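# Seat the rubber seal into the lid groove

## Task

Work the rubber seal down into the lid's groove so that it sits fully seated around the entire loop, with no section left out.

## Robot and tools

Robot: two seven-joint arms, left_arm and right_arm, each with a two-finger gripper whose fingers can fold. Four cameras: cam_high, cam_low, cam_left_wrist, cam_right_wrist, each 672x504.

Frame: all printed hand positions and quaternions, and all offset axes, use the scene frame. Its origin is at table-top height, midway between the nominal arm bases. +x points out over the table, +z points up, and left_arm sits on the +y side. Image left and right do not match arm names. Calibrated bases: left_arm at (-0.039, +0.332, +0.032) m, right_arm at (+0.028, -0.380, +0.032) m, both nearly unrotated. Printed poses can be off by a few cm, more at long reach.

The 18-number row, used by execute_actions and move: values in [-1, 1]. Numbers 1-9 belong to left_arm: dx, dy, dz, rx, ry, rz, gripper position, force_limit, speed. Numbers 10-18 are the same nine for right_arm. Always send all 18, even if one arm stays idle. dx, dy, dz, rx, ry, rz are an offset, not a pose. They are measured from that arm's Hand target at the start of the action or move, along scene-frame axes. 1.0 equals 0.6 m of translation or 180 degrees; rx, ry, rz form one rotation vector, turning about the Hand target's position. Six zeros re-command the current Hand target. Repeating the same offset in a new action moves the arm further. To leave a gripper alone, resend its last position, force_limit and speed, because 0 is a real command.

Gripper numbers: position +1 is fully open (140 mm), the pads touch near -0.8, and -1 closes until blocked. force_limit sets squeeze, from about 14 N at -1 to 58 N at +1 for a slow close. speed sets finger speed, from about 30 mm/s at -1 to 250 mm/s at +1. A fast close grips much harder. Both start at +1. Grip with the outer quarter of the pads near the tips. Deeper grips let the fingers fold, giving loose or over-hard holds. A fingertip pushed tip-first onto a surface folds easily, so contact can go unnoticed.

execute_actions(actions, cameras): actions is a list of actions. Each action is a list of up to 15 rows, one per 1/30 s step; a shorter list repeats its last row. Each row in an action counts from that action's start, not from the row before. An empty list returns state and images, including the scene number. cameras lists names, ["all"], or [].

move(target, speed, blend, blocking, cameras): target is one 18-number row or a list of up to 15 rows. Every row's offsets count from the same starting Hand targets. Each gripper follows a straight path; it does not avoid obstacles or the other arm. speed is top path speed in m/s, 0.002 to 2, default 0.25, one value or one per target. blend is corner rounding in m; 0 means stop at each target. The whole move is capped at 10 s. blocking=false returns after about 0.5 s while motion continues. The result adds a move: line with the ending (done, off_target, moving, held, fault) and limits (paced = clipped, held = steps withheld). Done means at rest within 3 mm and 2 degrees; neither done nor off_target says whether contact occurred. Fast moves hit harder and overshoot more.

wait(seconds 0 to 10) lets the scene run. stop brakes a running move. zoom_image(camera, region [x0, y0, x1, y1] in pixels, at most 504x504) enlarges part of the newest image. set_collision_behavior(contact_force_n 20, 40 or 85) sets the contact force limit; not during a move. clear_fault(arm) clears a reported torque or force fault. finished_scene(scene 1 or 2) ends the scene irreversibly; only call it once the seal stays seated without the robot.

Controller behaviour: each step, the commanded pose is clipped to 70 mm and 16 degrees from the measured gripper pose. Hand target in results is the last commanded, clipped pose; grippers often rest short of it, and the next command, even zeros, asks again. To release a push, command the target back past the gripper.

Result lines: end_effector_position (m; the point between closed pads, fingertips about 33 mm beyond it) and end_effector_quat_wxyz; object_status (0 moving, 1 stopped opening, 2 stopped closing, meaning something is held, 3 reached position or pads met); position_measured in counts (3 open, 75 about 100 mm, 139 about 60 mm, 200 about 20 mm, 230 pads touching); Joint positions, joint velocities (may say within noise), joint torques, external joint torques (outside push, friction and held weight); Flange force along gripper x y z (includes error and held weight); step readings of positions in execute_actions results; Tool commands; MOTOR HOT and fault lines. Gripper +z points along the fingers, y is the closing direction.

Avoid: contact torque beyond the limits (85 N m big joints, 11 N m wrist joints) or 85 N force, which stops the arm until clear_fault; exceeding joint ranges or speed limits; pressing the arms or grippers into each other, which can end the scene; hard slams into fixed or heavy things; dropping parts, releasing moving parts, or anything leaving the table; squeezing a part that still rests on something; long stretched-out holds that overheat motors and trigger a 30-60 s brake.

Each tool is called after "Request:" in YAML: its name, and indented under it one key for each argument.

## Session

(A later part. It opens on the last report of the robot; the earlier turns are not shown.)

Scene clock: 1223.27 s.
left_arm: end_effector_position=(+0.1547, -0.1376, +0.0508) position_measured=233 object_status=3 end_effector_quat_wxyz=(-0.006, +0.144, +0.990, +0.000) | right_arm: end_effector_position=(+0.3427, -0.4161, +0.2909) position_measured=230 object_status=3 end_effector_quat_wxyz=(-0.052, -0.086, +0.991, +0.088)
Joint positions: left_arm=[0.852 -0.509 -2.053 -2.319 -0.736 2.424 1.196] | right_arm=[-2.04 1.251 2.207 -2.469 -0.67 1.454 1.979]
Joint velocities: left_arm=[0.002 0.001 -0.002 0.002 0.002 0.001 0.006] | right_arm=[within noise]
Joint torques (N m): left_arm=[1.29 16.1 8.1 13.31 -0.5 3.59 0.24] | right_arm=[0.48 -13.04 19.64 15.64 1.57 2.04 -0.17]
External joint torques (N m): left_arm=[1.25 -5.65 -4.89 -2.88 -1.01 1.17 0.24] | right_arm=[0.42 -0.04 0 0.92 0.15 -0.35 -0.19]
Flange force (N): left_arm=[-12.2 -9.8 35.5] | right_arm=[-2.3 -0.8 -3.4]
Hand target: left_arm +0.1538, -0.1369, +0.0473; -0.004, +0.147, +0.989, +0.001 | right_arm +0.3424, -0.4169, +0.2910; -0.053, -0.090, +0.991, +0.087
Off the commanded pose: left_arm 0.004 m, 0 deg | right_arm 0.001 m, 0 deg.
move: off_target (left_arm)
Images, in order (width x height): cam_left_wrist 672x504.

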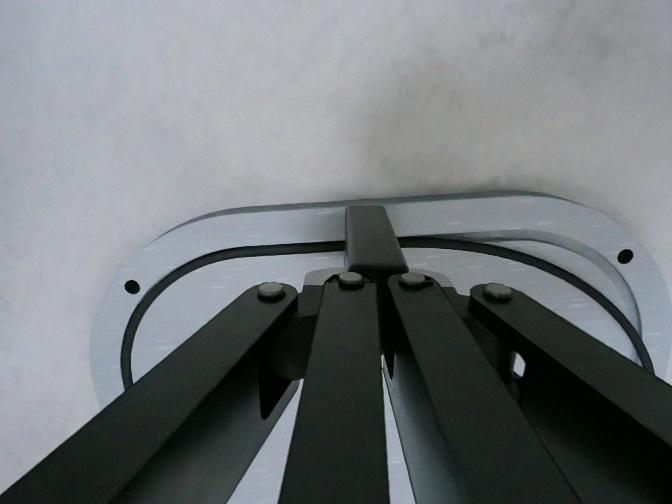

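Request:
move:
  target:
    - [0,0,0.019,0,0,0,-1,0,0,0,0,0,0,0,0,-1,-1,-1]
    - [0.0025,0.0113,0.019,0,0,0,-1,0,0,0,0,0,0,0,0,-1,-1,-1]
    - [0.0025,0.0113,0.0,0,0,0,-1,0,0,0,0,0,0,0,0,-1,-1,-1]
    - [0.0025,0.0113,0.019,0,0,0,-1,0,0,0,0,0,0,0,0,-1,-1,-1]
    - [0.005,0.0228,0.019,0,0,0,-1,0,0,0,0,0,0,0,0,-1,-1,-1]
    - [0.005,0.0228,0.0,0,0,0,-1,0,0,0,0,0,0,0,0,-1,-1,-1]
    - [0.005,0.0228,0.019,0,0,0,-1,0,0,0,0,0,0,0,0,-1,-1,-1]
    - [0.0075,0.0343,0.019,0,0,0,-1,0,0,0,0,0,0,0,0,-1,-1,-1]
    - [0.0075,0.0343,0.0,0,0,0,-1,0,0,0,0,0,0,0,0,-1,-1,-1]
  blend: [0.002,0.002,0,0.002,0.002,0,0.002,0.002,0]
  speed: 0.08
  cameras: ["cam_left_wrist"]

Request:
zoom_image:
  camera: "cam_left_wrist"
  region: [300, 60, 600, 360]

Scene clock: 1232.13 s.
left_arm: end_effector_position=(+0.1592, -0.1169, +0.0506) position_measured=233 object_status=3 end_effector_quat_wxyz=(-0.006, +0.144, +0.990, +0.000) | right_arm: end_effector_position=(+0.3427, -0.4161, +0.2909) position_measured=230 object_status=3 end_effector_quat_wxyz=(-0.052, -0.086, +0.991, +0.088)
Joint positions: left_arm=[0.825 -0.469 -2.017 -2.38 -0.721 2.455 1.214] | right_arm=[-2.04 1.251 2.207 -2.469 -0.67 1.454 1.979]
Joint velocities: left_arm=[0.002 0.001 0 0 0 -0.001 0.006] | right_arm=[within noise]
Joint torques (N m): left_arm=[1.74 14.03 6.75 13.14 -0.55 3.83 0.19] | right_arm=[0.53 -13.05 19.62 15.64 1.57 2.03 -0.22]
External joint torques (N m): left_arm=[1.74 -5.48 -5.21 -3.01 -1.04 1.41 0.19] | right_arm=[0.59 -0.11 0 0.87 0.16 -0.35 -0.24]
Flange force (N): left_arm=[-15.8 -11.9 42.7] | right_arm=[-2.8 -0.7 -3.5]
Hand target: left_arm +0.1583, -0.1163, +0.0473; -0.004, +0.147, +0.989, +0.001 | right_arm +0.3424, -0.4169, +0.2910; -0.053, -0.090, +0.991, +0.087
Off the commanded pose: left_arm 0.003 m, 0 deg | right_arm 0.001 m, 0 deg.
move: done
Images, in order (width x height): cam_left_wrist 672x504.

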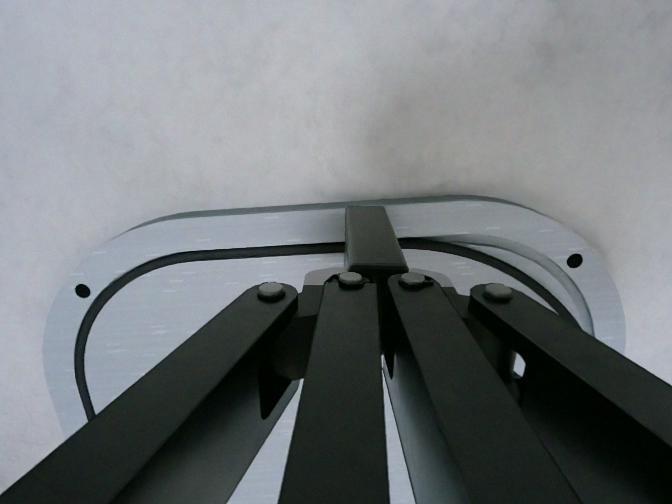

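Scaled by 1.680 from the camera's 672x504 image, which has a finer 960x720 frame.

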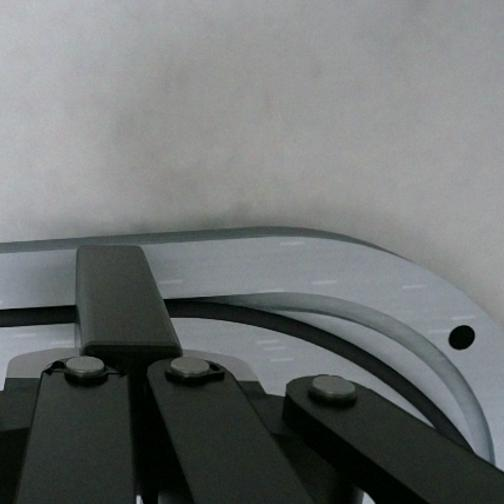

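Request:
move:
  target:
    - [0,0,0.019,0,0,0,-1,0,0,0,0,0,0,0,0,-1,-1,-1]
    - [0.0022,0.01,0.019,0,0,0,-1,0,0,0,0,0,0,0,0,-1,-1,-1]
    - [0.0022,0.01,0.001,0,0,0,-1,0,0,0,0,0,0,0,0,-1,-1,-1]
    - [0.0022,0.01,0.019,0,0,0,-1,0,0,0,0,0,0,0,0,-1,-1,-1]
    - [0.0044,0.02,0.019,0,0,0,-1,0,0,0,0,0,0,0,0,-1,-1,-1]
    - [0.0044,0.02,0.001,0,0,0,-1,0,0,0,0,0,0,0,0,-1,-1,-1]
    - [0.0044,0.02,0.019,0,0,0,-1,0,0,0,0,0,0,0,0,-1,-1,-1]
    - [0.0064,0.03,0.019,0,0,0,-1,0,0,0,0,0,0,0,0,-1,-1,-1]
    - [0.0064,0.03,0.001,0,0,0,-1,0,0,0,0,0,0,0,0,-1,-1,-1]
  blend: [0.002,0.002,0,0.002,0.002,0,0.002,0.002,0]
  speed: 0.08
  cameras: ["cam_left_wrist"]

Request:
zoom_image:
  camera: "cam_left_wrist"
  region: [300, 60, 600, 360]

Scene clock: 1243.47 s.
left_arm: end_effector_position=(+0.1629, -0.0989, +0.0504) position_measured=233 object_status=3 end_effector_quat_wxyz=(-0.006, +0.144, +0.990, +0.000) | right_arm: end_effector_position=(+0.3427, -0.4161, +0.2909) position_measured=230 object_status=3 end_effector_quat_wxyz=(-0.052, -0.086, +0.991, +0.088)
Joint positions: left_arm=[0.798 -0.434 -1.979 -2.432 -0.702 2.483 1.228] | right_arm=[-2.04 1.251 2.207 -2.469 -0.67 1.454 1.979]
Joint torques (N m): left_arm=[1.06 12.88 6.3 13.15 -0.28 3.5 0.21] | right_arm=[0.54 -13.07 19.65 15.67 1.57 2.04 -0.22]
External joint torques (N m): left_arm=[1.07 -4.53 -4.75 -2.95 -0.75 1.08 0.21] | right_arm=[0.53 -0.07 -0.07 0.96 0.15 -0.34 -0.24]
Flange force (N): left_arm=[-13.7 -10.8 39.6] | right_arm=[-2.9 -0.9 -3.5]
Hand target: left_arm +0.1622, -0.0983, +0.0479; -0.004, +0.147, +0.989, +0.001 | right_arm +0.3424, -0.4169, +0.2910; -0.053, -0.090, +0.991, +0.087
Off the commanded pose: left_arm 0.003 m, 0 deg | right_arm 0.001 m, 0 deg.
move: done
Images, in order (width x height): cam_left_wrist 672x504.

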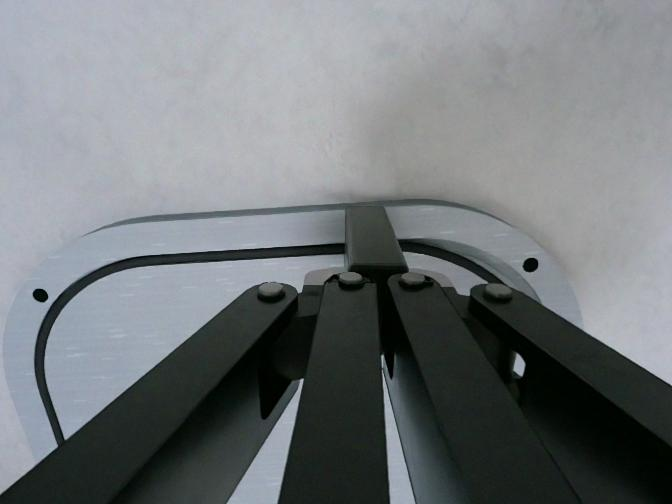

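Scaled by 1.680 from the camera's 672x504 image, which has a finer 960x720 frame.

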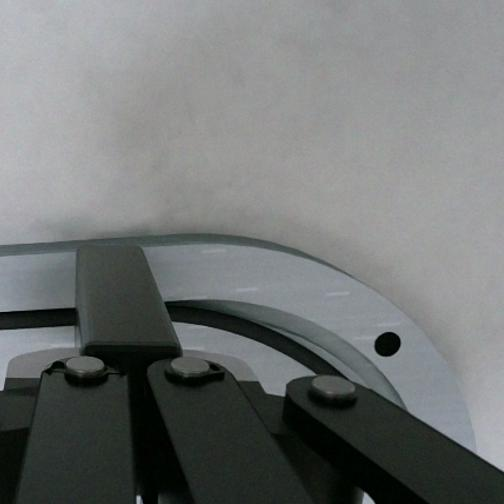

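Request:
move:
  target:
    - [0,0,0.019,0,0,0,-1,0,0,0,0,0,0,0,0,-1,-1,-1]
    - [0.0022,0.01,0.019,0,0,0,-1,0,0,0,0,0,0,0,0,-1,-1,-1]
    - [0.0022,0.01,0.001,0,0,0,-1,0,0,0,0,0,0,0,0,-1,-1,-1]
    - [0.0022,0.01,0.019,0,0,0,-1,0,0,0,0,0,0,0,0,-1,-1,-1]
    - [0.0044,0.02,0.019,0,0,0,-1,0,0,0,0,0,0,0,0,-1,-1,-1]
    - [0.0044,0.02,0.001,0,0,0,-1,0,0,0,0,0,0,0,0,-1,-1,-1]
    - [0.0044,0.02,0.1,0,0,0,-1,0,0,0,0,0,0,0,0,-1,-1,-1]
  blend: [0.002,0.002,0,0.002,0.002,0,0]
  speed: 0.08

Request:
move:
  target:
    - [-0.03,0.03,0.05,0,0,0.55,-1,0,0,0,0,0,0,0,0,-1,-1,-1]

Request:
move:
  target:
    - [-0.03,0.03,0,0,0,0.55,-1,0,0,0,0,0,0,0,0,-1,-1,-1]
  cameras: ["cam_left_wrist"]

Scene clock: 1255.57 s.
left_arm: end_effector_position=(+0.1656, -0.0874, +0.1083) position_measured=233 object_status=3 end_effector_quat_wxyz=(-0.003, +0.150, +0.989, +0.000) | right_arm: end_effector_position=(+0.3427, -0.4161, +0.2909) position_measured=230 object_status=3 end_effector_quat_wxyz=(-0.052, -0.086, +0.991, +0.088)
Joint positions: left_arm=[0.447 -0.365 -1.58 -2.464 -0.556 2.384 1.159] | right_arm=[-2.04 1.251 2.207 -2.469 -0.67 1.454 1.979]
Joint velocities: left_arm=[-0.002 -0.001 0.001 0 0.001 -0.004 -0.004] | right_arm=[within noise]
Joint torques (N m): left_arm=[0.05 4.63 10.2 17.67 0.67 2.28 -0.21] | right_arm=[0.52 -13.01 19.69 15.62 1.56 2.04 -0.2]
External joint torques (N m): left_arm=[0.07 -1.43 0.37 -0.84 0.14 -0.16 -0.21] | right_arm=[0.42 0.04 -0.01 0.93 0.14 -0.34 -0.22]
Flange force (N): left_arm=[0.0 0.0 0.0] | right_arm=[-2.2 -1.0 -3.3]
Hand target: left_arm +0.1648, -0.0863, +0.1079; -0.004, +0.147, +0.989, +0.001 | right_arm +0.3424, -0.4169, +0.2910; -0.053, -0.090, +0.991, +0.087
Off the commanded pose: left_arm 0.001 m, 0 deg | right_arm 0.001 m, 0 deg.
move: done

Scene clock: 1260.47 s.
left_arm: end_effector_position=(+0.1471, -0.0673, +0.1376) position_measured=233 object_status=3 end_effector_quat_wxyz=(-0.002, -0.654, +0.757, -0.002) | right_arm: end_effector_position=(+0.3427, -0.4161, +0.2909) position_measured=230 object_status=3 end_effector_quat_wxyz=(-0.052, -0.086, +0.991, +0.088)
Joint positions: left_arm=[0.341 -1.026 -1.398 -2.471 -1.098 1.893 -0.219] | right_arm=[-2.04 1.251 2.207 -2.469 -0.67 1.454 1.979]
Joint velocities: left_arm=[-0.002 0 -0.001 -0.001 -0.001 0 -0.006] | right_arm=[within noise]
Joint torques (N m): left_arm=[0.98 12.39 21.72 12.31 0.45 2.47 -0.3] | right_arm=[0.53 -13 19.72 15.66 1.58 2.04 -0.18]
External joint torques (N m): left_arm=[1.05 -1.08 -0.75 0.06 -0.25 -0.13 -0.3] | right_arm=[0.43 -0.01 0.08 1 0.15 -0.34 -0.2]
Flange force (N): left_arm=[3.1 -3.1 2.9] | right_arm=[-2.3 -0.8 -3.7]
Hand target: left_arm +0.1468, -0.0683, +0.1379; -0.003, -0.657, +0.754, -0.003 | right_arm +0.3424, -0.4169, +0.2910; -0.053, -0.090, +0.991, +0.087
Off the commanded pose: left_arm 0.001 m, 0 deg | right_arm 0.001 m, 0 deg.
move: done

Scene clock: 1265.40 s.
left_arm: end_effector_position=(+0.1294, -0.0492, +0.1376) position_measured=233 object_status=3 end_effector_quat_wxyz=(-0.002, +1.000, +0.007, +0.005) | right_arm: end_effector_position=(+0.3427, -0.4161, +0.2909) position_measured=230 object_status=3 end_effector_quat_wxyz=(-0.052, -0.086, +0.991, +0.088)
Joint positions: left_arm=[0.341 -1.436 -1.344 -2.513 -1.302 1.558 -1.858] | right_arm=[-2.04 1.251 2.207 -2.469 -0.67 1.454 1.979]
Joint velocities: left_arm=[0.001 0 0.002 0.001 0 0.001 -0.006] | right_arm=[within noise]
Joint torques (N m): left_arm=[0.53 15.94 24.05 6.03 0.72 2.67 -0.26] | right_arm=[0.51 -13.06 19.73 15.62 1.58 2.04 -0.16]
External joint torques (N m): left_arm=[0.51 -1.06 -0.86 -0.04 -0.2 0.02 -0.26] | right_arm=[0.47 -0.04 0.07 0.98 0.16 -0.33 -0.18]
Flange force (N): left_arm=[0.6 1.4 2.9] | right_arm=[-2.5 -0.7 -3.6]
Hand target: left_arm +0.1288, -0.0503, +0.1379; +0.000, +1.000, +0.010, +0.004 | right_arm +0.3424, -0.4169, +0.2910; -0.053, -0.090, +0.991, +0.087
Off the commanded pose: left_arm 0.001 m, 0 deg | right_arm 0.001 m, 0 deg.
move: done
Images, in order (width x height): cam_left_wrist 672x504.

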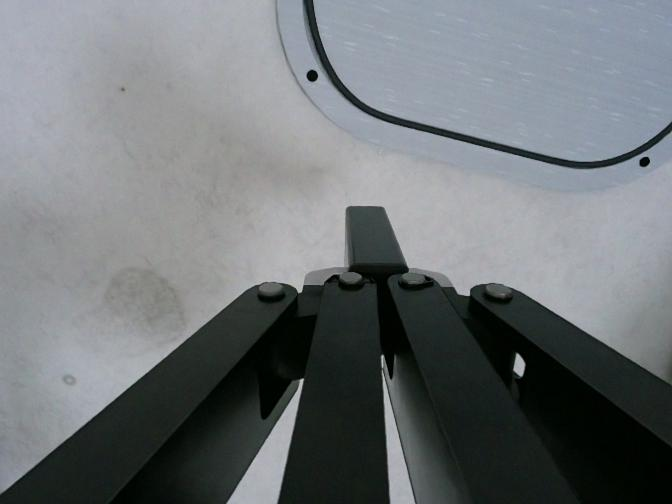

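Request:
execute_actions:
  actions: []
  cameras: ["cam_left_wrist","cam_high"]

Request:
zoom_image:
  camera: "cam_left_wrist"
  region: [250, 0, 672, 250]

Scene clock: 1295.03 s.
left_arm: end_effector_position=(+0.1294, -0.0492, +0.1376) position_measured=233 object_status=3 end_effector_quat_wxyz=(-0.002, +1.000, +0.007, +0.005) | right_arm: end_effector_position=(+0.3427, -0.4161, +0.2909) position_measured=230 object_status=3 end_effector_quat_wxyz=(-0.052, -0.086, +0.991, +0.088)
Joint positions: left_arm=[0.341 -1.436 -1.344 -2.513 -1.302 1.558 -1.86] | right_arm=[-2.04 1.251 2.207 -2.469 -0.67 1.454 1.979]
Joint velocities: within noise
Joint torques (N m): left_arm=[0.48 16.05 24.06 6.04 0.74 2.67 -0.28] | right_arm=[0.51 -13.09 19.65 15.66 1.58 2.03 -0.21]
External joint torques (N m): left_arm=[0.51 -0.95 -0.82 -0.09 -0.18 0.02 -0.28] | right_arm=[0.5 -0.11 -0.04 0.95 0.16 -0.35 -0.23]
Flange force (N): left_arm=[0.6 1.3 2.8] | right_arm=[-2.8 -0.9 -3.5]
Hand target: left_arm +0.1288, -0.0503, +0.1379; +0.000, +1.000, +0.010, +0.004 | right_arm +0.3424, -0.4169, +0.2910; -0.053, -0.090, +0.991, +0.087
Tool commands: left_gripper/position=-1.0 left_gripper/force_limit=+0.0 left_gripper/speed=+0.0 right_gripper/position=-1.0 right_gripper/force_limit=-1.0 right_gripper/speed=-1.0
Off the commanded pose: left_arm 0.001 m, 0 deg | right_arm 0.001 m, 0 deg.
Images, in order (width x height): cam_high 672x504, cam_left_wrist 672x504.

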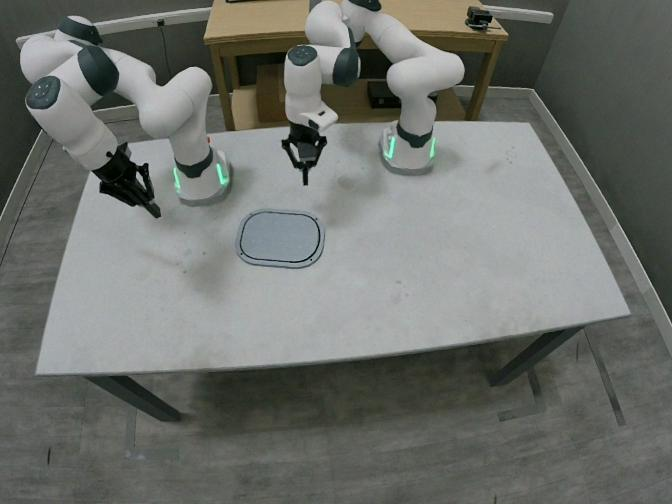

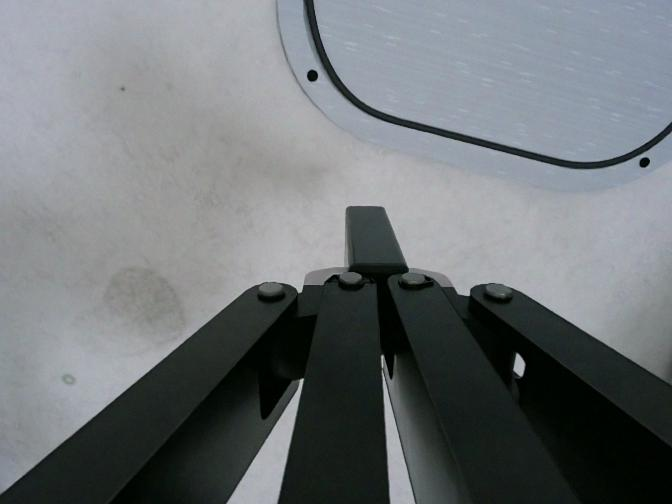

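Scaled by 1.194 from the camera's 672x504 image, which has a finer 960x720 frame.

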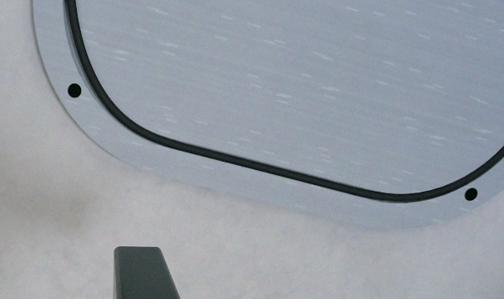

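Request:
move:
  target: [0.078,-0.0597,-0.143,0,0,0,-1,0,0,0,0,0,0,0,0,-1,-1,-1]
  speed: 0.15
  cameras: ["cam_left_wrist"]

Request:
zoom_image:
  camera: "cam_left_wrist"
  region: [200, 0, 550, 300]

Scene clock: 1306.37 s.
left_arm: end_effector_position=(+0.1743, -0.0847, +0.0521) position_measured=233 object_status=3 end_effector_quat_wxyz=(-0.002, +1.000, +0.012, +0.003) | right_arm: end_effector_position=(+0.3427, -0.4161, +0.2909) position_measured=230 object_status=3 end_effector_quat_wxyz=(-0.052, -0.086, +0.991, +0.088)
Joint positions: left_arm=[0.54 -1.458 -1.584 -2.381 -1.497 1.666 -1.826] | right_arm=[-2.04 1.251 2.207 -2.469 -0.67 1.454 1.979]
Joint velocities: left_arm=[0 0 0.001 -0.002 -0.002 0.004 0.006] | right_arm=[within noise]
Joint torques (N m): left_arm=[1.06 18.84 26.13 2.3 0.5 2.88 0.18] | right_arm=[0.51 -13.09 19.71 15.65 1.59 2.05 -0.21]
External joint torques (N m): left_arm=[1.16 -1.61 -1.58 0.15 -0.4 0.24 0.18] | right_arm=[0.48 -0.07 0.08 0.94 0.17 -0.33 -0.23]
Flange force (N): left_arm=[4.1 2.2 6.0] | right_arm=[-2.4 -0.7 -3.6]
Hand target: left_arm +0.1756, -0.0862, +0.0521; +0.000, +1.000, +0.010, +0.004 | right_arm +0.3424, -0.4169, +0.2910; -0.053, -0.090, +0.991, +0.087
Off the commanded pose: left_arm 0.002 m, 0 deg | right_arm 0.001 m, 0 deg.
move: done
Images, in order (width x height): cam_left_wrist 672x504.

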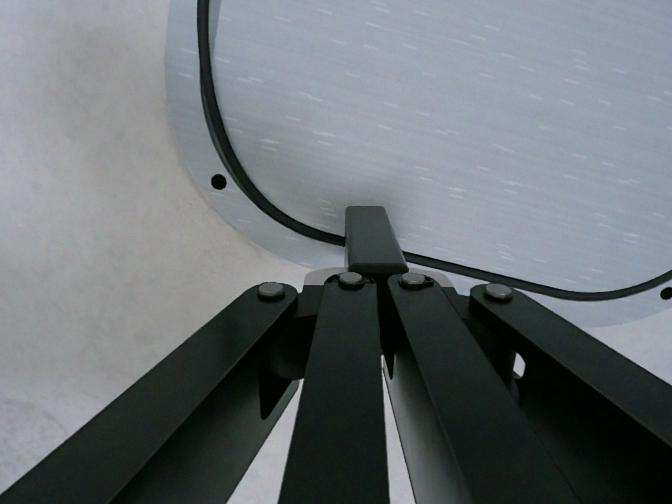

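Scaled by 1.440 from the camera's 672x504 image, which has a finer 960x720 frame.

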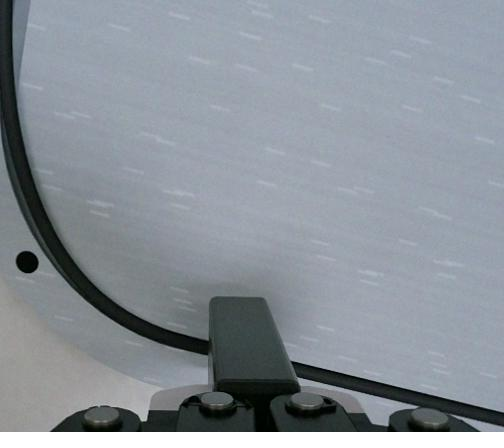

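Request:
move:
  target:
    - [-0.0122,0.0012,0,0,0,0,-1,0,0,0,0,0,0,0,0,-1,-1,-1]
    - [-0.0122,0.0012,-0.0327,0,0,0,-1,0,0,0,0,0,0,0,0,-1,-1,-1]
    - [-0.0122,0.0012,-0.005,0,0,0,-1,0,0,0,0,0,0,0,0,-1,-1,-1]
    - [-0.0088,0.0145,-0.005,0,0,0,-1,0,0,0,0,0,0,0,0,-1,-1,-1]
    - [-0.0088,0.0145,-0.0327,0,0,0,-1,0,0,0,0,0,0,0,0,-1,-1,-1]
    - [-0.0088,0.0145,-0.005,0,0,0,-1,0,0,0,0,0,0,0,0,-1,-1,-1]
    - [-0.0038,0.0278,-0.005,0,0,0,-1,0,0,0,0,0,0,0,0,-1,-1,-1]
    - [-0.0038,0.0278,-0.0327,0,0,0,-1,0,0,0,0,0,0,0,0,-1,-1,-1]
  speed: 0.08
  blend: [0.002,0,0.002,0.002,0,0.002,0.002,0]
  cameras: ["cam_left_wrist"]

Request:
zoom_image:
  camera: "cam_left_wrist"
  region: [200, 0, 550, 300]

Scene clock: 1321.57 s.
left_arm: end_effector_position=(+0.1734, -0.0699, +0.0395) position_measured=233 object_status=3 end_effector_quat_wxyz=(+0.001, +1.000, +0.012, +0.005) | right_arm: end_effector_position=(+0.3427, -0.4161, +0.2909) position_measured=230 object_status=3 end_effector_quat_wxyz=(-0.052, -0.086, +0.991, +0.088)
Joint positions: left_arm=[0.516 -1.465 -1.611 -2.431 -1.531 1.687 -1.8] | right_arm=[-2.04 1.251 2.207 -2.469 -0.67 1.454 1.979]
Joint velocities: left_arm=[0.001 0.001 0.001 0 -0.001 -0.001 0.006] | right_arm=[within noise]
Joint torques (N m): left_arm=[2.26 16.41 15.81 2.41 -1.76 3.77 0.31] | right_arm=[0.51 -13.02 19.65 15.65 1.59 2.03 -0.19]
External joint torques (N m): left_arm=[2.19 -3.11 -11.14 0.95 -2.66 1.12 0.3] | right_arm=[0.51 -0.04 0 0.91 0.18 -0.35 -0.21]
Flange force (N): left_arm=[9.1 6.6 36.9] | right_arm=[-2.5 -0.8 -3.5]
Hand target: left_arm +0.1733, -0.0695, +0.0325; +0.000, +1.000, +0.010, +0.004 | right_arm +0.3424, -0.4169, +0.2910; -0.053, -0.090, +0.991, +0.087
Off the commanded pose: left_arm 0.007 m, 0 deg | right_arm 0.001 m, 0 deg.
move: off_target (left_arm)
Images, in order (width x height): cam_left_wrist 672x504.

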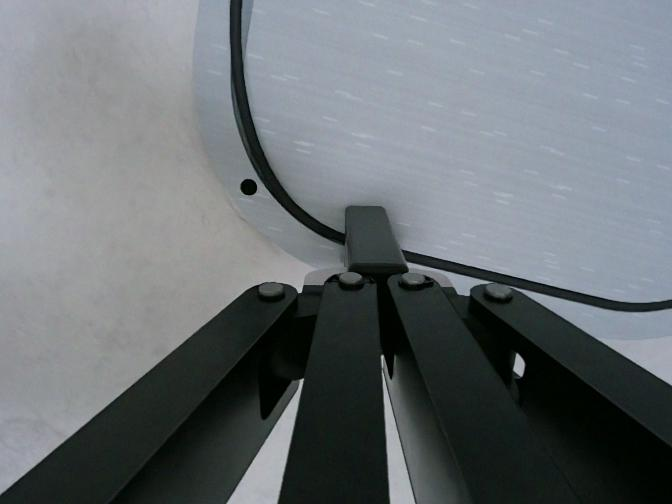

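Scaled by 1.440 from the camera's 672x504 image, which has a finer 960x720 frame.

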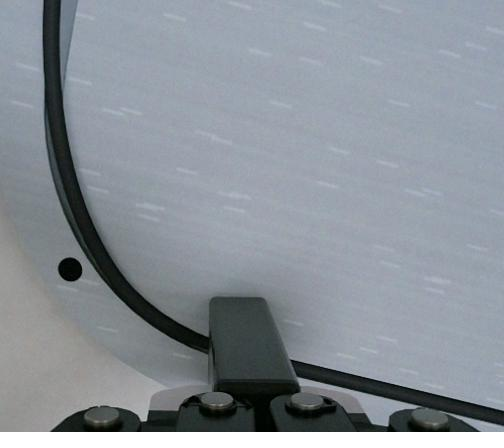

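Request:
move:
  target:
    - [0,0,0.0275,0,0,0,-1,0,0,0,0,0,0,0,0,-1,-1,-1]
    - [-0.0017,0.015,0.0275,0,0,0,-1,0,0,0,0,0,0,0,0,-1,-1,-1]
    - [-0.0017,0.015,0,0,0,0,-1,0,0,0,0,0,0,0,0,-1,-1,-1]
    - [-0.0017,0.015,0.0275,0,0,0,-1,0,0,0,0,0,0,0,0,-1,-1,-1]
    - [0.0067,0.03,0.0275,0,0,0,-1,0,0,0,0,0,0,0,0,-1,-1,-1]
    - [0.0067,0.03,0,0,0,0,-1,0,0,0,0,0,0,0,0,-1,-1,-1]
    - [0.0067,0.03,0.0275,0,0,0,-1,0,0,0,0,0,0,0,0,-1,-1,-1]
    - [0.0158,0.0433,0.0275,0,0,0,-1,0,0,0,0,0,0,0,0,-1,-1,-1]
    - [0.0158,0.0433,0,0,0,0,-1,0,0,0,0,0,0,0,0,-1,-1,-1]
  speed: 0.08
  blend: [0.002,0.002,0,0.002,0.002,0,0.002,0.002,0]
  cameras: ["cam_left_wrist"]

Request:
zoom_image:
  camera: "cam_left_wrist"
  region: [200, 0, 550, 300]

Scene clock: 1335.40 s.
left_arm: end_effector_position=(+0.1822, -0.0437, +0.0394) position_measured=233 object_status=3 end_effector_quat_wxyz=(+0.001, +1.000, +0.012, +0.004) | right_arm: end_effector_position=(+0.3427, -0.4161, +0.2909) position_measured=230 object_status=3 end_effector_quat_wxyz=(-0.052, -0.086, +0.991, +0.088)
Joint positions: left_arm=[0.516 -1.464 -1.608 -2.489 -1.535 1.686 -1.742] | right_arm=[-2.04 1.251 2.207 -2.469 -0.67 1.454 1.979]
Joint velocities: left_arm=[-0.001 0.001 -0.001 0.001 0 -0.001 0.005] | right_arm=[within noise]
Joint torques (N m): left_arm=[2.63 15.59 14.44 2.63 -2.13 3.98 0.27] | right_arm=[0.56 -13.06 19.7 15.64 1.57 2.02 -0.17]
External joint torques (N m): left_arm=[2.57 -2.83 -11.63 1.3 -3.02 1.33 0.27] | right_arm=[0.56 -0.06 0.07 0.89 0.16 -0.36 -0.19]
Flange force (N): left_arm=[11.4 7.6 40.8] | right_arm=[-2.5 -0.6 -3.6]
Hand target: left_arm +0.1828, -0.0435, +0.0325; +0.000, +1.000, +0.010, +0.004 | right_arm +0.3424, -0.4169, +0.2910; -0.053, -0.090, +0.991, +0.087
Off the commanded pose: left_arm 0.007 m, 0 deg | right_arm 0.001 m, 0 deg.
move: off_target (left_arm)
Images, in order (width x height): cam_left_wrist 672x504.

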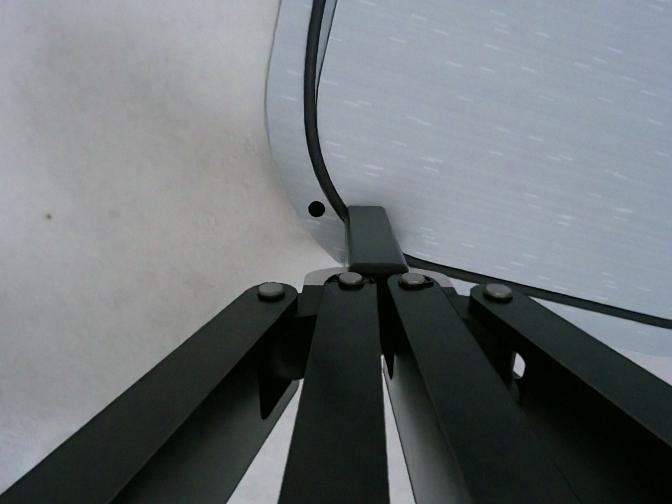

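Scaled by 1.440 from the camera's 672x504 image, which has a finer 960x720 frame.

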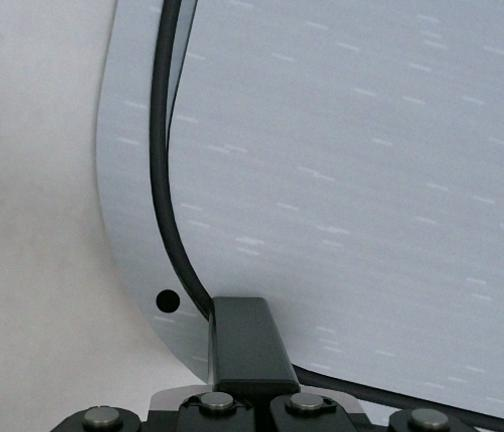

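Request:
move:
  target:
    - [0,0,0.0275,0,0,0,-1,0,0,0,0,0,0,0,0,-1,-1,-1]
    - [0.0130,0.015,0.0275,0,0,0,-1,0,0,0,0,0,0,0,0,-1,-1,-1]
    - [0.0130,0.015,0,0,0,0,-1,0,0,0,0,0,0,0,0,-1,-1,-1]
    - [0.0130,0.015,0.0275,0,0,0,-1,0,0,0,0,0,0,0,0,-1,-1,-1]
    - [0.028,0.0247,0.0275,0,0,0,-1,0,0,0,0,0,0,0,0,-1,-1,-1]
    - [0.028,0.0247,0,0,0,0,-1,0,0,0,0,0,0,0,0,-1,-1,-1]
    - [0.028,0.0247,0.0275,0,0,0,-1,0,0,0,0,0,0,0,0,-1,-1,-1]
  speed: 0.08
  blend: [0.002,0.002,0,0.002,0.002,0,0]
  cameras: ["cam_left_wrist"]

Request:
zoom_image:
  camera: "cam_left_wrist"
  region: [200, 0, 550, 300]

Scene clock: 1346.63 s.
left_arm: end_effector_position=(+0.2013, -0.0287, +0.0488) position_measured=233 object_status=3 end_effector_quat_wxyz=(+0.001, +1.000, +0.013, +0.006) | right_arm: end_effector_position=(+0.3427, -0.4161, +0.2909) position_measured=230 object_status=3 end_effector_quat_wxyz=(-0.052, -0.086, +0.991, +0.088)
Joint positions: left_arm=[0.557 -1.46 -1.584 -2.501 -1.516 1.68 -1.69] | right_arm=[-2.04 1.251 2.207 -2.469 -0.67 1.454 1.979]
Joint velocities: left_arm=[0 0 0.001 0 0.003 -0.005 0.001] | right_arm=[within noise]
Joint torques (N m): left_arm=[0.01 17.37 25.26 1.87 1.48 2.58 0.19] | right_arm=[0.53 -13.06 19.69 15.64 1.58 2.05 -0.21]
External joint torques (N m): left_arm=[0.02 -0.77 -0.65 0.06 0.6 -0.09 0.19] | right_arm=[0.44 -0.03 0 0.96 0.16 -0.34 -0.23]
Flange force (N): left_arm=[0.6 0.1 0.6] | right_arm=[-2.4 -0.9 -3.5]
Hand target: left_arm +0.1996, -0.0287, +0.0490; +0.000, +1.000, +0.010, +0.004 | right_arm +0.3424, -0.4169, +0.2910; -0.053, -0.090, +0.991, +0.087
Off the commanded pose: left_arm 0.002 m, 0 deg | right_arm 0.001 m, 0 deg.
move: done
Images, in order (width x height): cam_left_wrist 672x504.

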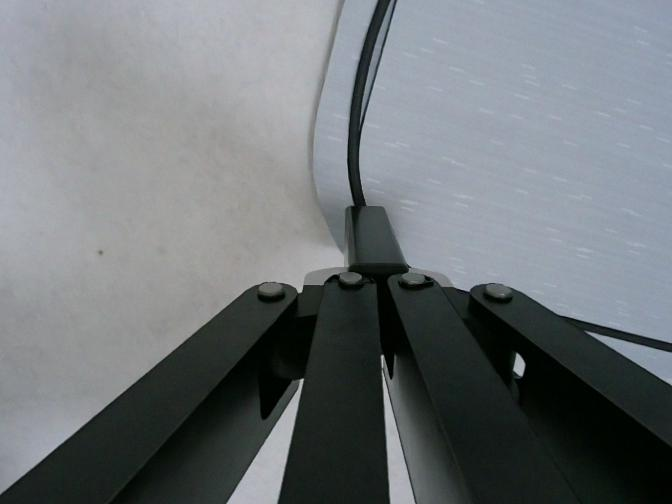

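Scaled by 1.440 from the camera's 672x504 image, which has a finer 960x720 frame.

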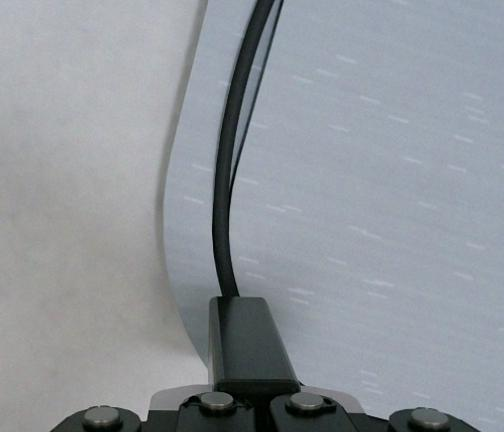

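Request:
move:
  target: [0.07,0.02,0.15,0,0,0,-1,0,0,0,0,0,0,0,0,-1,-1,-1]
  speed: 0.2
  cameras: ["cam_left_wrist"]

Request:
zoom_image:
  camera: "cam_left_wrist"
  region: [250, 0, 600, 250]

Scene clock: 1351.53 s.
left_arm: end_effector_position=(+0.2422, -0.0173, +0.1387) position_measured=233 object_status=3 end_effector_quat_wxyz=(+0.001, +1.000, +0.013, +0.006) | right_arm: end_effector_position=(+0.3427, -0.4161, +0.2909) position_measured=230 object_status=3 end_effector_quat_wxyz=(-0.052, -0.086, +0.991, +0.088)
Joint positions: left_arm=[0.675 -1.396 -1.371 -2.425 -1.308 1.586 -1.628] | right_arm=[-2.04 1.251 2.207 -2.469 -0.67 1.454 1.979]
Joint velocities: left_arm=[0 -0.001 -0.001 -0.001 0 0 0.006] | right_arm=[within noise]
Joint torques (N m): left_arm=[0.8 17.93 25.37 6.57 1.54 2.52 0.21] | right_arm=[0.53 -13.02 19.68 15.61 1.58 2.04 -0.16]
External joint torques (N m): left_arm=[0.79 -0.51 -0.87 0.31 0.66 -0.13 0.21] | right_arm=[0.58 -0.06 0.09 0.86 0.17 -0.33 -0.18]
Flange force (N): left_arm=[3.5 1.3 0.5] | right_arm=[-2.5 -0.5 -3.5]
Hand target: left_arm +0.2416, -0.0167, +0.1390; +0.000, +1.000, +0.010, +0.004 | right_arm +0.3424, -0.4169, +0.2910; -0.053, -0.090, +0.991, +0.087
Off the commanded pose: left_arm 0.001 m, 0 deg | right_arm 0.001 m, 0 deg.
move: done
Images, in order (width x height): cam_left_wrist 672x504.

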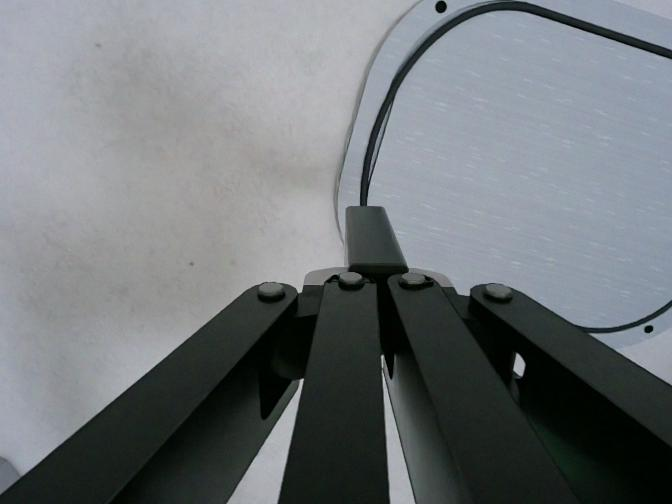

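Scaled by 1.440 from the camera's 672x504 image, which has a finer 960x720 frame.

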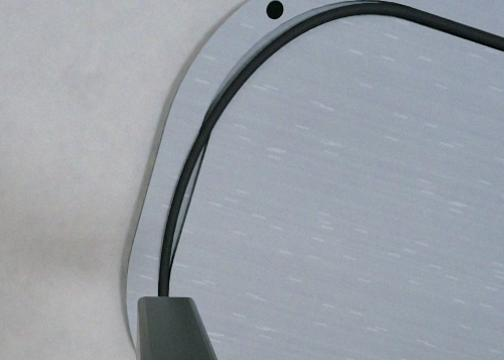

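Request:
move:
  target: [0.065,0.0017,-0.135,0,0,0,-0.6,0,0,0,0,0,0,0,0,-1,-1,-1]
  speed: 0.15
  cameras: ["cam_left_wrist"]

Request:
zoom_image:
  camera: "cam_left_wrist"
  region: [250, 0, 550, 300]

Scene clock: 1358.30 s.
left_arm: end_effector_position=(+0.2792, -0.0146, +0.0580) position_measured=205 object_status=3 end_effector_quat_wxyz=(-0.002, +1.000, +0.012, +0.003) | right_arm: end_effector_position=(+0.3427, -0.4161, +0.2909) position_measured=230 object_status=3 end_effector_quat_wxyz=(-0.052, -0.086, +0.991, +0.088)
Joint positions: left_arm=[0.813 -1.423 -1.578 -2.377 -1.47 1.688 -1.56] | right_arm=[-2.04 1.251 2.207 -2.469 -0.67 1.454 1.979]
Joint velocities: left_arm=[0.001 0 0 -0.001 -0.001 0.002 0.006] | right_arm=[within noise]
Joint torques (N m): left_arm=[1.09 19.03 26.13 3.13 0.48 2.96 0.18] | right_arm=[0.49 -13.1 19.65 15.67 1.59 2.04 -0.15]
External joint torques (N m): left_arm=[1.17 -1.38 -1.55 0.2 -0.39 0.31 0.18] | right_arm=[0.56 -0.18 0.02 0.87 0.17 -0.34 -0.17]
Flange force (N): left_arm=[4.7 1.3 6.0] | right_arm=[-2.8 -0.5 -3.5]
Hand target: left_arm +0.2806, -0.0157, +0.0580; +0.000, +1.000, +0.010, +0.004 | right_arm +0.3424, -0.4169, +0.2910; -0.053, -0.090, +0.991, +0.087
Off the commanded pose: left_arm 0.002 m, 0 deg | right_arm 0.001 m, 0 deg.
move: done
Images, in order (width x height): cam_left_wrist 672x504.

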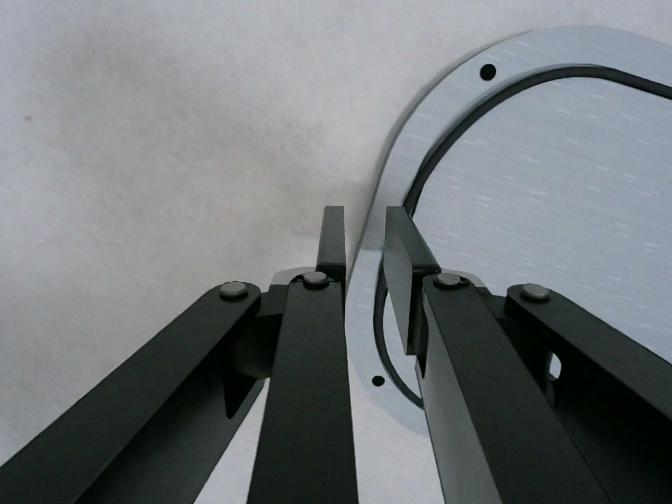

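Scaled by 1.680 from the camera's 672x504 image, which has a finer 960x720 frame.

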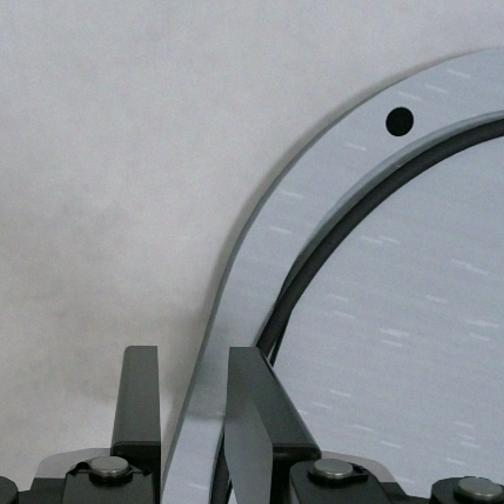

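Request:
move:
  target:
    - [-0.012,-0.022,0,0,0,0,-0.6,0,0,0,0,0,0,0,0,-1,-1,-1]
    - [-0.012,-0.022,-0.0267,0,0,0,-0.6,0,0,0,0,0,0,0,0,-1,-1,-1]
  speed: 0.08
  cameras: ["cam_left_wrist"]

Request:
zoom_image:
  camera: "cam_left_wrist"
  region: [250, 0, 550, 300]

Scene clock: 1366.57 s.
left_arm: end_effector_position=(+0.2717, -0.0278, +0.0420) position_measured=205 object_status=3 end_effector_quat_wxyz=(-0.002, +1.000, +0.007, +0.002) | right_arm: end_effector_position=(+0.3427, -0.4161, +0.2909) position_measured=230 object_status=3 end_effector_quat_wxyz=(-0.052, -0.086, +0.991, +0.088)
Joint positions: left_arm=[0.801 -1.432 -1.617 -2.36 -1.502 1.706 -1.579] | right_arm=[-2.04 1.251 2.207 -2.469 -0.67 1.454 1.979]
Joint velocities: left_arm=[-0.001 0 -0.001 0.001 -0.003 0.004 -0.001] | right_arm=[within noise]
Joint torques (N m): left_arm=[1.05 19.11 26.37 2.43 0.45 2.92 -0.24] | right_arm=[0.55 -13.07 19.64 15.63 1.59 2.04 -0.21]
External joint torques (N m): left_arm=[1.2 -1.85 -1.56 0.08 -0.41 0.27 -0.24] | right_arm=[0.63 -0.15 0.01 0.8 0.18 -0.35 -0.23]
Flange force (N): left_arm=[4.1 1.8 6.3] | right_arm=[-2.8 -0.5 -3.4]
Hand target: left_arm +0.2734, -0.0289, +0.0420; +0.000, +1.000, +0.010, +0.004 | right_arm +0.3424, -0.4169, +0.2910; -0.053, -0.090, +0.991, +0.087
Off the commanded pose: left_arm 0.002 m, 0 deg | right_arm 0.001 m, 0 deg.
move: done
Images, in order (width x height): cam_left_wrist 672x504.

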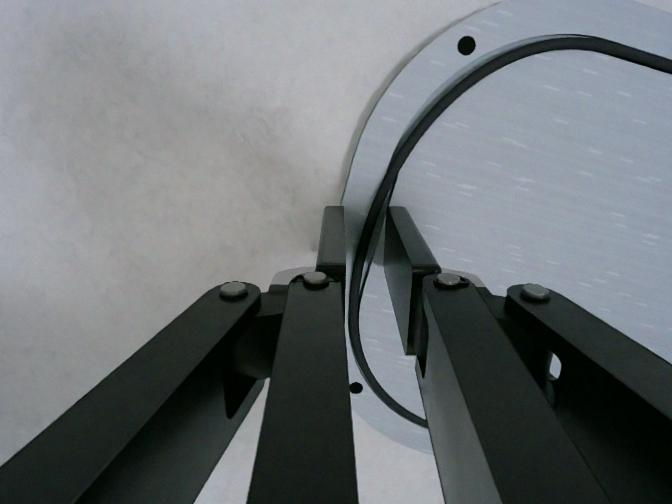

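Scaled by 1.680 from the camera's 672x504 image, which has a finer 960x720 frame.

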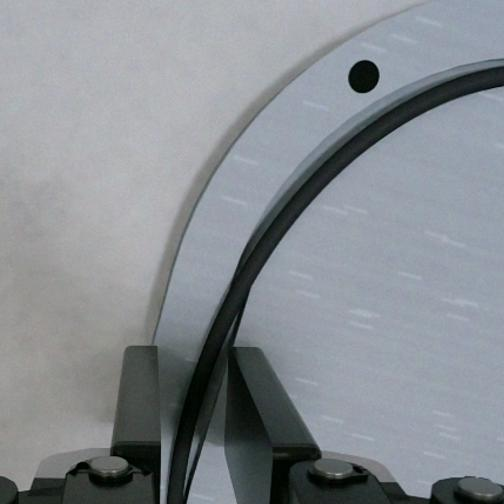

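Request:
move:
  target:
    - [0,0,0,0,0,0,-1,0,-1,0,0,0,0,0,0,-1,-1,-1]
    - [0,0,0.01,0,0,0,-1,0,-1,0,0,0,0,0,0,-1,-1,-1]
    - [0.001,-0.0075,0.01,0,0,0,-1,0,-1,0,0,0,0,0,0,-1,-1,-1]
  speed: 0.05
  cameras: ["cam_left_wrist"]

Request:
zoom_image:
  camera: "cam_left_wrist"
  region: [250, 0, 550, 300]

Scene clock: 1373.83 s.
left_arm: end_effector_position=(+0.2742, -0.0343, +0.0480) position_measured=229 object_status=2 end_effector_quat_wxyz=(+0.002, +1.000, +0.007, +0.005) | right_arm: end_effector_position=(+0.3427, -0.4161, +0.2909) position_measured=230 object_status=3 end_effector_quat_wxyz=(-0.052, -0.086, +0.991, +0.088)
Joint positions: left_arm=[0.804 -1.432 -1.604 -2.348 -1.498 1.703 -1.587] | right_arm=[-2.04 1.251 2.207 -2.469 -0.67 1.454 1.979]
Joint velocities: left_arm=[0.003 0 -0.001 0 0.001 0 -0.006] | right_arm=[within noise]
Joint torques (N m): left_arm=[0.9 19.9 27.03 2.67 1.53 2.53 -0.22] | right_arm=[0.56 -13.02 19.65 15.64 1.58 2.03 -0.17]
External joint torques (N m): left_arm=[0.86 -1.23 -1.03 0.3 0.66 -0.13 -0.22] | right_arm=[0.56 -0.06 0.01 0.9 0.16 -0.35 -0.19]
Flange force (N): left_arm=[3.4 2.1 1.9] | right_arm=[-2.7 -0.6 -3.5]
Hand target: left_arm +0.2740, -0.0334, +0.0480; +0.000, +1.000, +0.010, +0.004 | right_arm +0.3424, -0.4169, +0.2910; -0.053, -0.090, +0.991, +0.087
Off the commanded pose: left_arm 0.001 m, 0 deg | right_arm 0.001 m, 0 deg.
move: done
Images, in order (width x height): cam_left_wrist 672x504.

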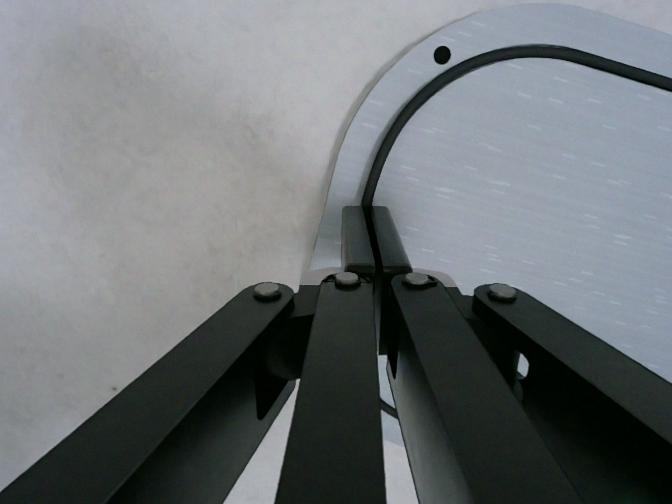

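Scaled by 1.680 from the camera's 672x504 image, which has a finer 960x720 frame.

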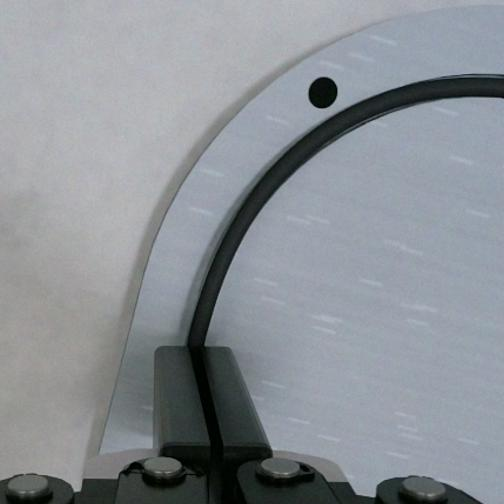

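Request:
move:
  target:
    - [0,0,-0.012,0,0,0,-0.65,0,-1,0,0,0,0,0,0,-1,-1,-1]
    - [0,0,0.02,0,0,0,-1,0,0,0,0,0,0,0,0,-1,-1,-1]
  speed: 0.06
  cameras: ["cam_left_wrist"]

Request:
zoom_image:
  camera: "cam_left_wrist"
  region: [250, 0, 550, 300]

Scene clock: 1379.33 s.
left_arm: end_effector_position=(+0.2751, -0.0333, +0.0596) position_measured=233 object_status=3 end_effector_quat_wxyz=(+0.001, +1.000, +0.009, +0.005) | right_arm: end_effector_position=(+0.3427, -0.4161, +0.2909) position_measured=230 object_status=3 end_effector_quat_wxyz=(-0.052, -0.086, +0.991, +0.088)
Joint positions: left_arm=[0.803 -1.427 -1.577 -2.347 -1.474 1.687 -1.591] | right_arm=[-2.04 1.251 2.207 -2.469 -0.67 1.454 1.979]
Joint torques (N m): left_arm=[-0.04 19.81 27.32 2.79 1.44 2.56 -0.23] | right_arm=[0.48 -12.98 19.65 15.6 1.57 2.04 -0.18]
External joint torques (N m): left_arm=[0.07 -1.2 -0.69 -0.17 0.58 -0.09 -0.24] | right_arm=[0.47 -0.01 0.01 0.85 0.15 -0.34 -0.2]
Flange force (N): left_arm=[-0.2 0.4 0.9] | right_arm=[-2.3 -0.7 -3.2]
Hand target: left_arm +0.2740, -0.0334, +0.0600; +0.000, +1.000, +0.010, +0.004 | right_arm +0.3424, -0.4169, +0.2910; -0.053, -0.090, +0.991, +0.087
Off the commanded pose: left_arm 0.001 m, 0 deg | right_arm 0.001 m, 0 deg.
move: done
Images, in order (width x height): cam_left_wrist 672x504.

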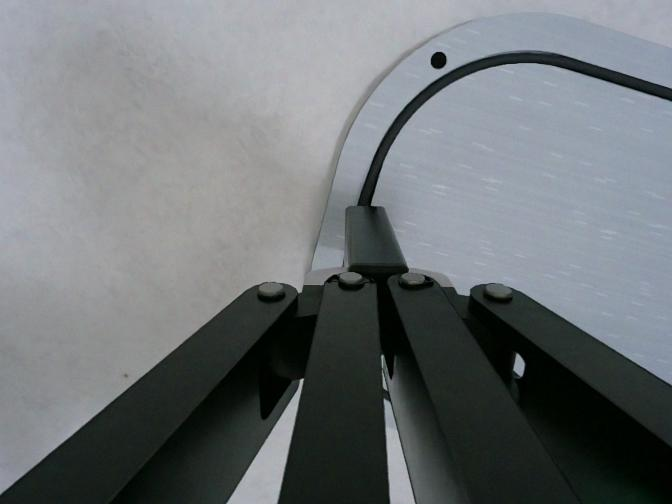

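Scaled by 1.680 from the camera's 672x504 image, which has a finer 960x720 frame.

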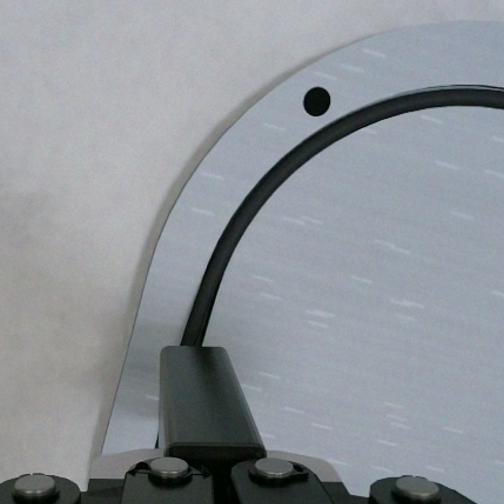

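Request:
move:
  target:
    - [0,0.005,-0.0133,0,0,0,-1,0,0,0,0,0,0,0,0,-1,-1,-1]
    - [0,0.005,-0.0442,0,0,0,-1,0,0,0,0,0,0,0,0,-1,-1,-1]
    - [0,0.005,-0.0133,0,0,0,-1,0,0,0,0,0,0,0,0,-1,-1,-1]
    - [-0.0217,0.010,-0.0133,0,0,0,-1,0,0,0,0,0,0,0,0,-1,-1,-1]
    - [-0.0217,0.010,-0.0442,0,0,0,-1,0,0,0,0,0,0,0,0,-1,-1,-1]
  speed: 0.08
  blend: [0.002,0,0.002,0.002,0]

Request:
move:
  target:
    - [-0.13,0,0.06,0,0,0,-1,0,0,0,0,0,0,0,0,-1,-1,-1]
  speed: 0.15
  cameras: ["cam_left_wrist"]

Request:
zoom_image:
  camera: "cam_left_wrist"
  region: [250, 0, 550, 300]

Scene clock: 1390.80 s.
left_arm: end_effector_position=(+0.2623, -0.0273, +0.0401) position_measured=233 object_status=3 end_effector_quat_wxyz=(+0.000, +1.000, +0.008, +0.006) | right_arm: end_effector_position=(+0.3427, -0.4161, +0.2909) position_measured=230 object_status=3 end_effector_quat_wxyz=(-0.052, -0.086, +0.991, +0.088)
Joint positions: left_arm=[0.763 -1.437 -1.619 -2.388 -1.515 1.713 -1.59] | right_arm=[-2.04 1.251 2.207 -2.469 -0.67 1.454 1.979]
Joint velocities: left_arm=[0.002 0 -0.001 0.001 -0.002 0.004 0] | right_arm=[within noise]
Joint torques (N m): left_arm=[1.54 17.68 17.55 2.77 -1.39 3.29 -0.17] | right_arm=[0.52 -13.03 19.67 15.64 1.57 2.03 -0.23]
External joint torques (N m): left_arm=[1.57 -2.67 -9.92 0.75 -2.25 0.63 -0.17] | right_arm=[0.55 -0.04 0.02 0.87 0.16 -0.34 -0.25]
Flange force (N): left_arm=[7.4 4.8 31.2] | right_arm=[-2.5 -0.7 -3.4]
Hand target: left_arm +0.2610, -0.0274, +0.0335; +0.000, +1.000, +0.010, +0.004 | right_arm +0.3424, -0.4169, +0.2910; -0.053, -0.090, +0.991, +0.087
Off the commanded pose: left_arm 0.007 m, 0 deg | right_arm 0.001 m, 0 deg.
move: off_target (left_arm)

Scene clock: 1392.50 s.
left_arm: end_effector_position=(+0.1836, -0.0287, +0.0692) position_measured=233 object_status=3 end_effector_quat_wxyz=(+0.002, +1.000, +0.007, +0.005) | right_arm: end_effector_position=(+0.3427, -0.4161, +0.2909) position_measured=230 object_status=3 end_effector_quat_wxyz=(-0.052, -0.086, +0.991, +0.088)
Joint positions: left_arm=[0.493 -1.426 -1.53 -2.53 -1.456 1.676 -1.711] | right_arm=[-2.04 1.251 2.207 -2.469 -0.67 1.454 1.979]
Joint velocities: left_arm=[0 -0.001 0.002 0 0.001 0.001 -0.005] | right_arm=[within noise]
Joint torques (N m): left_arm=[-0.04 16.2 24.63 2.78 1.56 2.55 -0.22] | right_arm=[0.56 -13.07 19.62 15.62 1.57 2.04 -0.23]
External joint torques (N m): left_arm=[-0.01 -1.18 -0.64 -0.49 0.68 -0.09 -0.22] | right_arm=[0.58 -0.13 -0.05 0.83 0.15 -0.34 -0.25]
Flange force (N): left_arm=[-1.3 -0.8 0.3] | right_arm=[-2.8 -0.7 -3.3]
Hand target: left_arm +0.1830, -0.0274, +0.0695; +0.000, +1.000, +0.010, +0.004 | right_arm +0.3424, -0.4169, +0.2910; -0.053, -0.090, +0.991, +0.087
Off the commanded pose: left_arm 0.002 m, 0 deg | right_arm 0.001 m, 0 deg.
move: done
Images, in order (width x height): cam_left_wrist 672x504.

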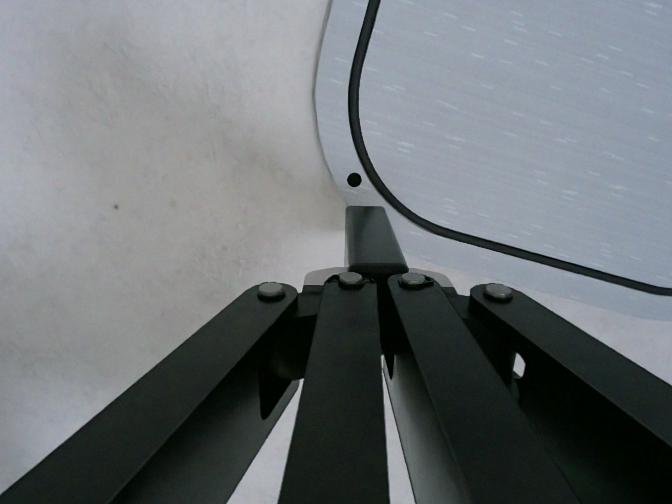

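Scaled by 1.680 from the camera's 672x504 image, which has a finer 960x720 frame.

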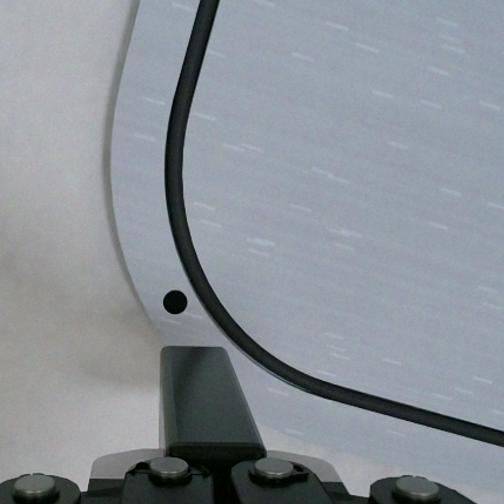

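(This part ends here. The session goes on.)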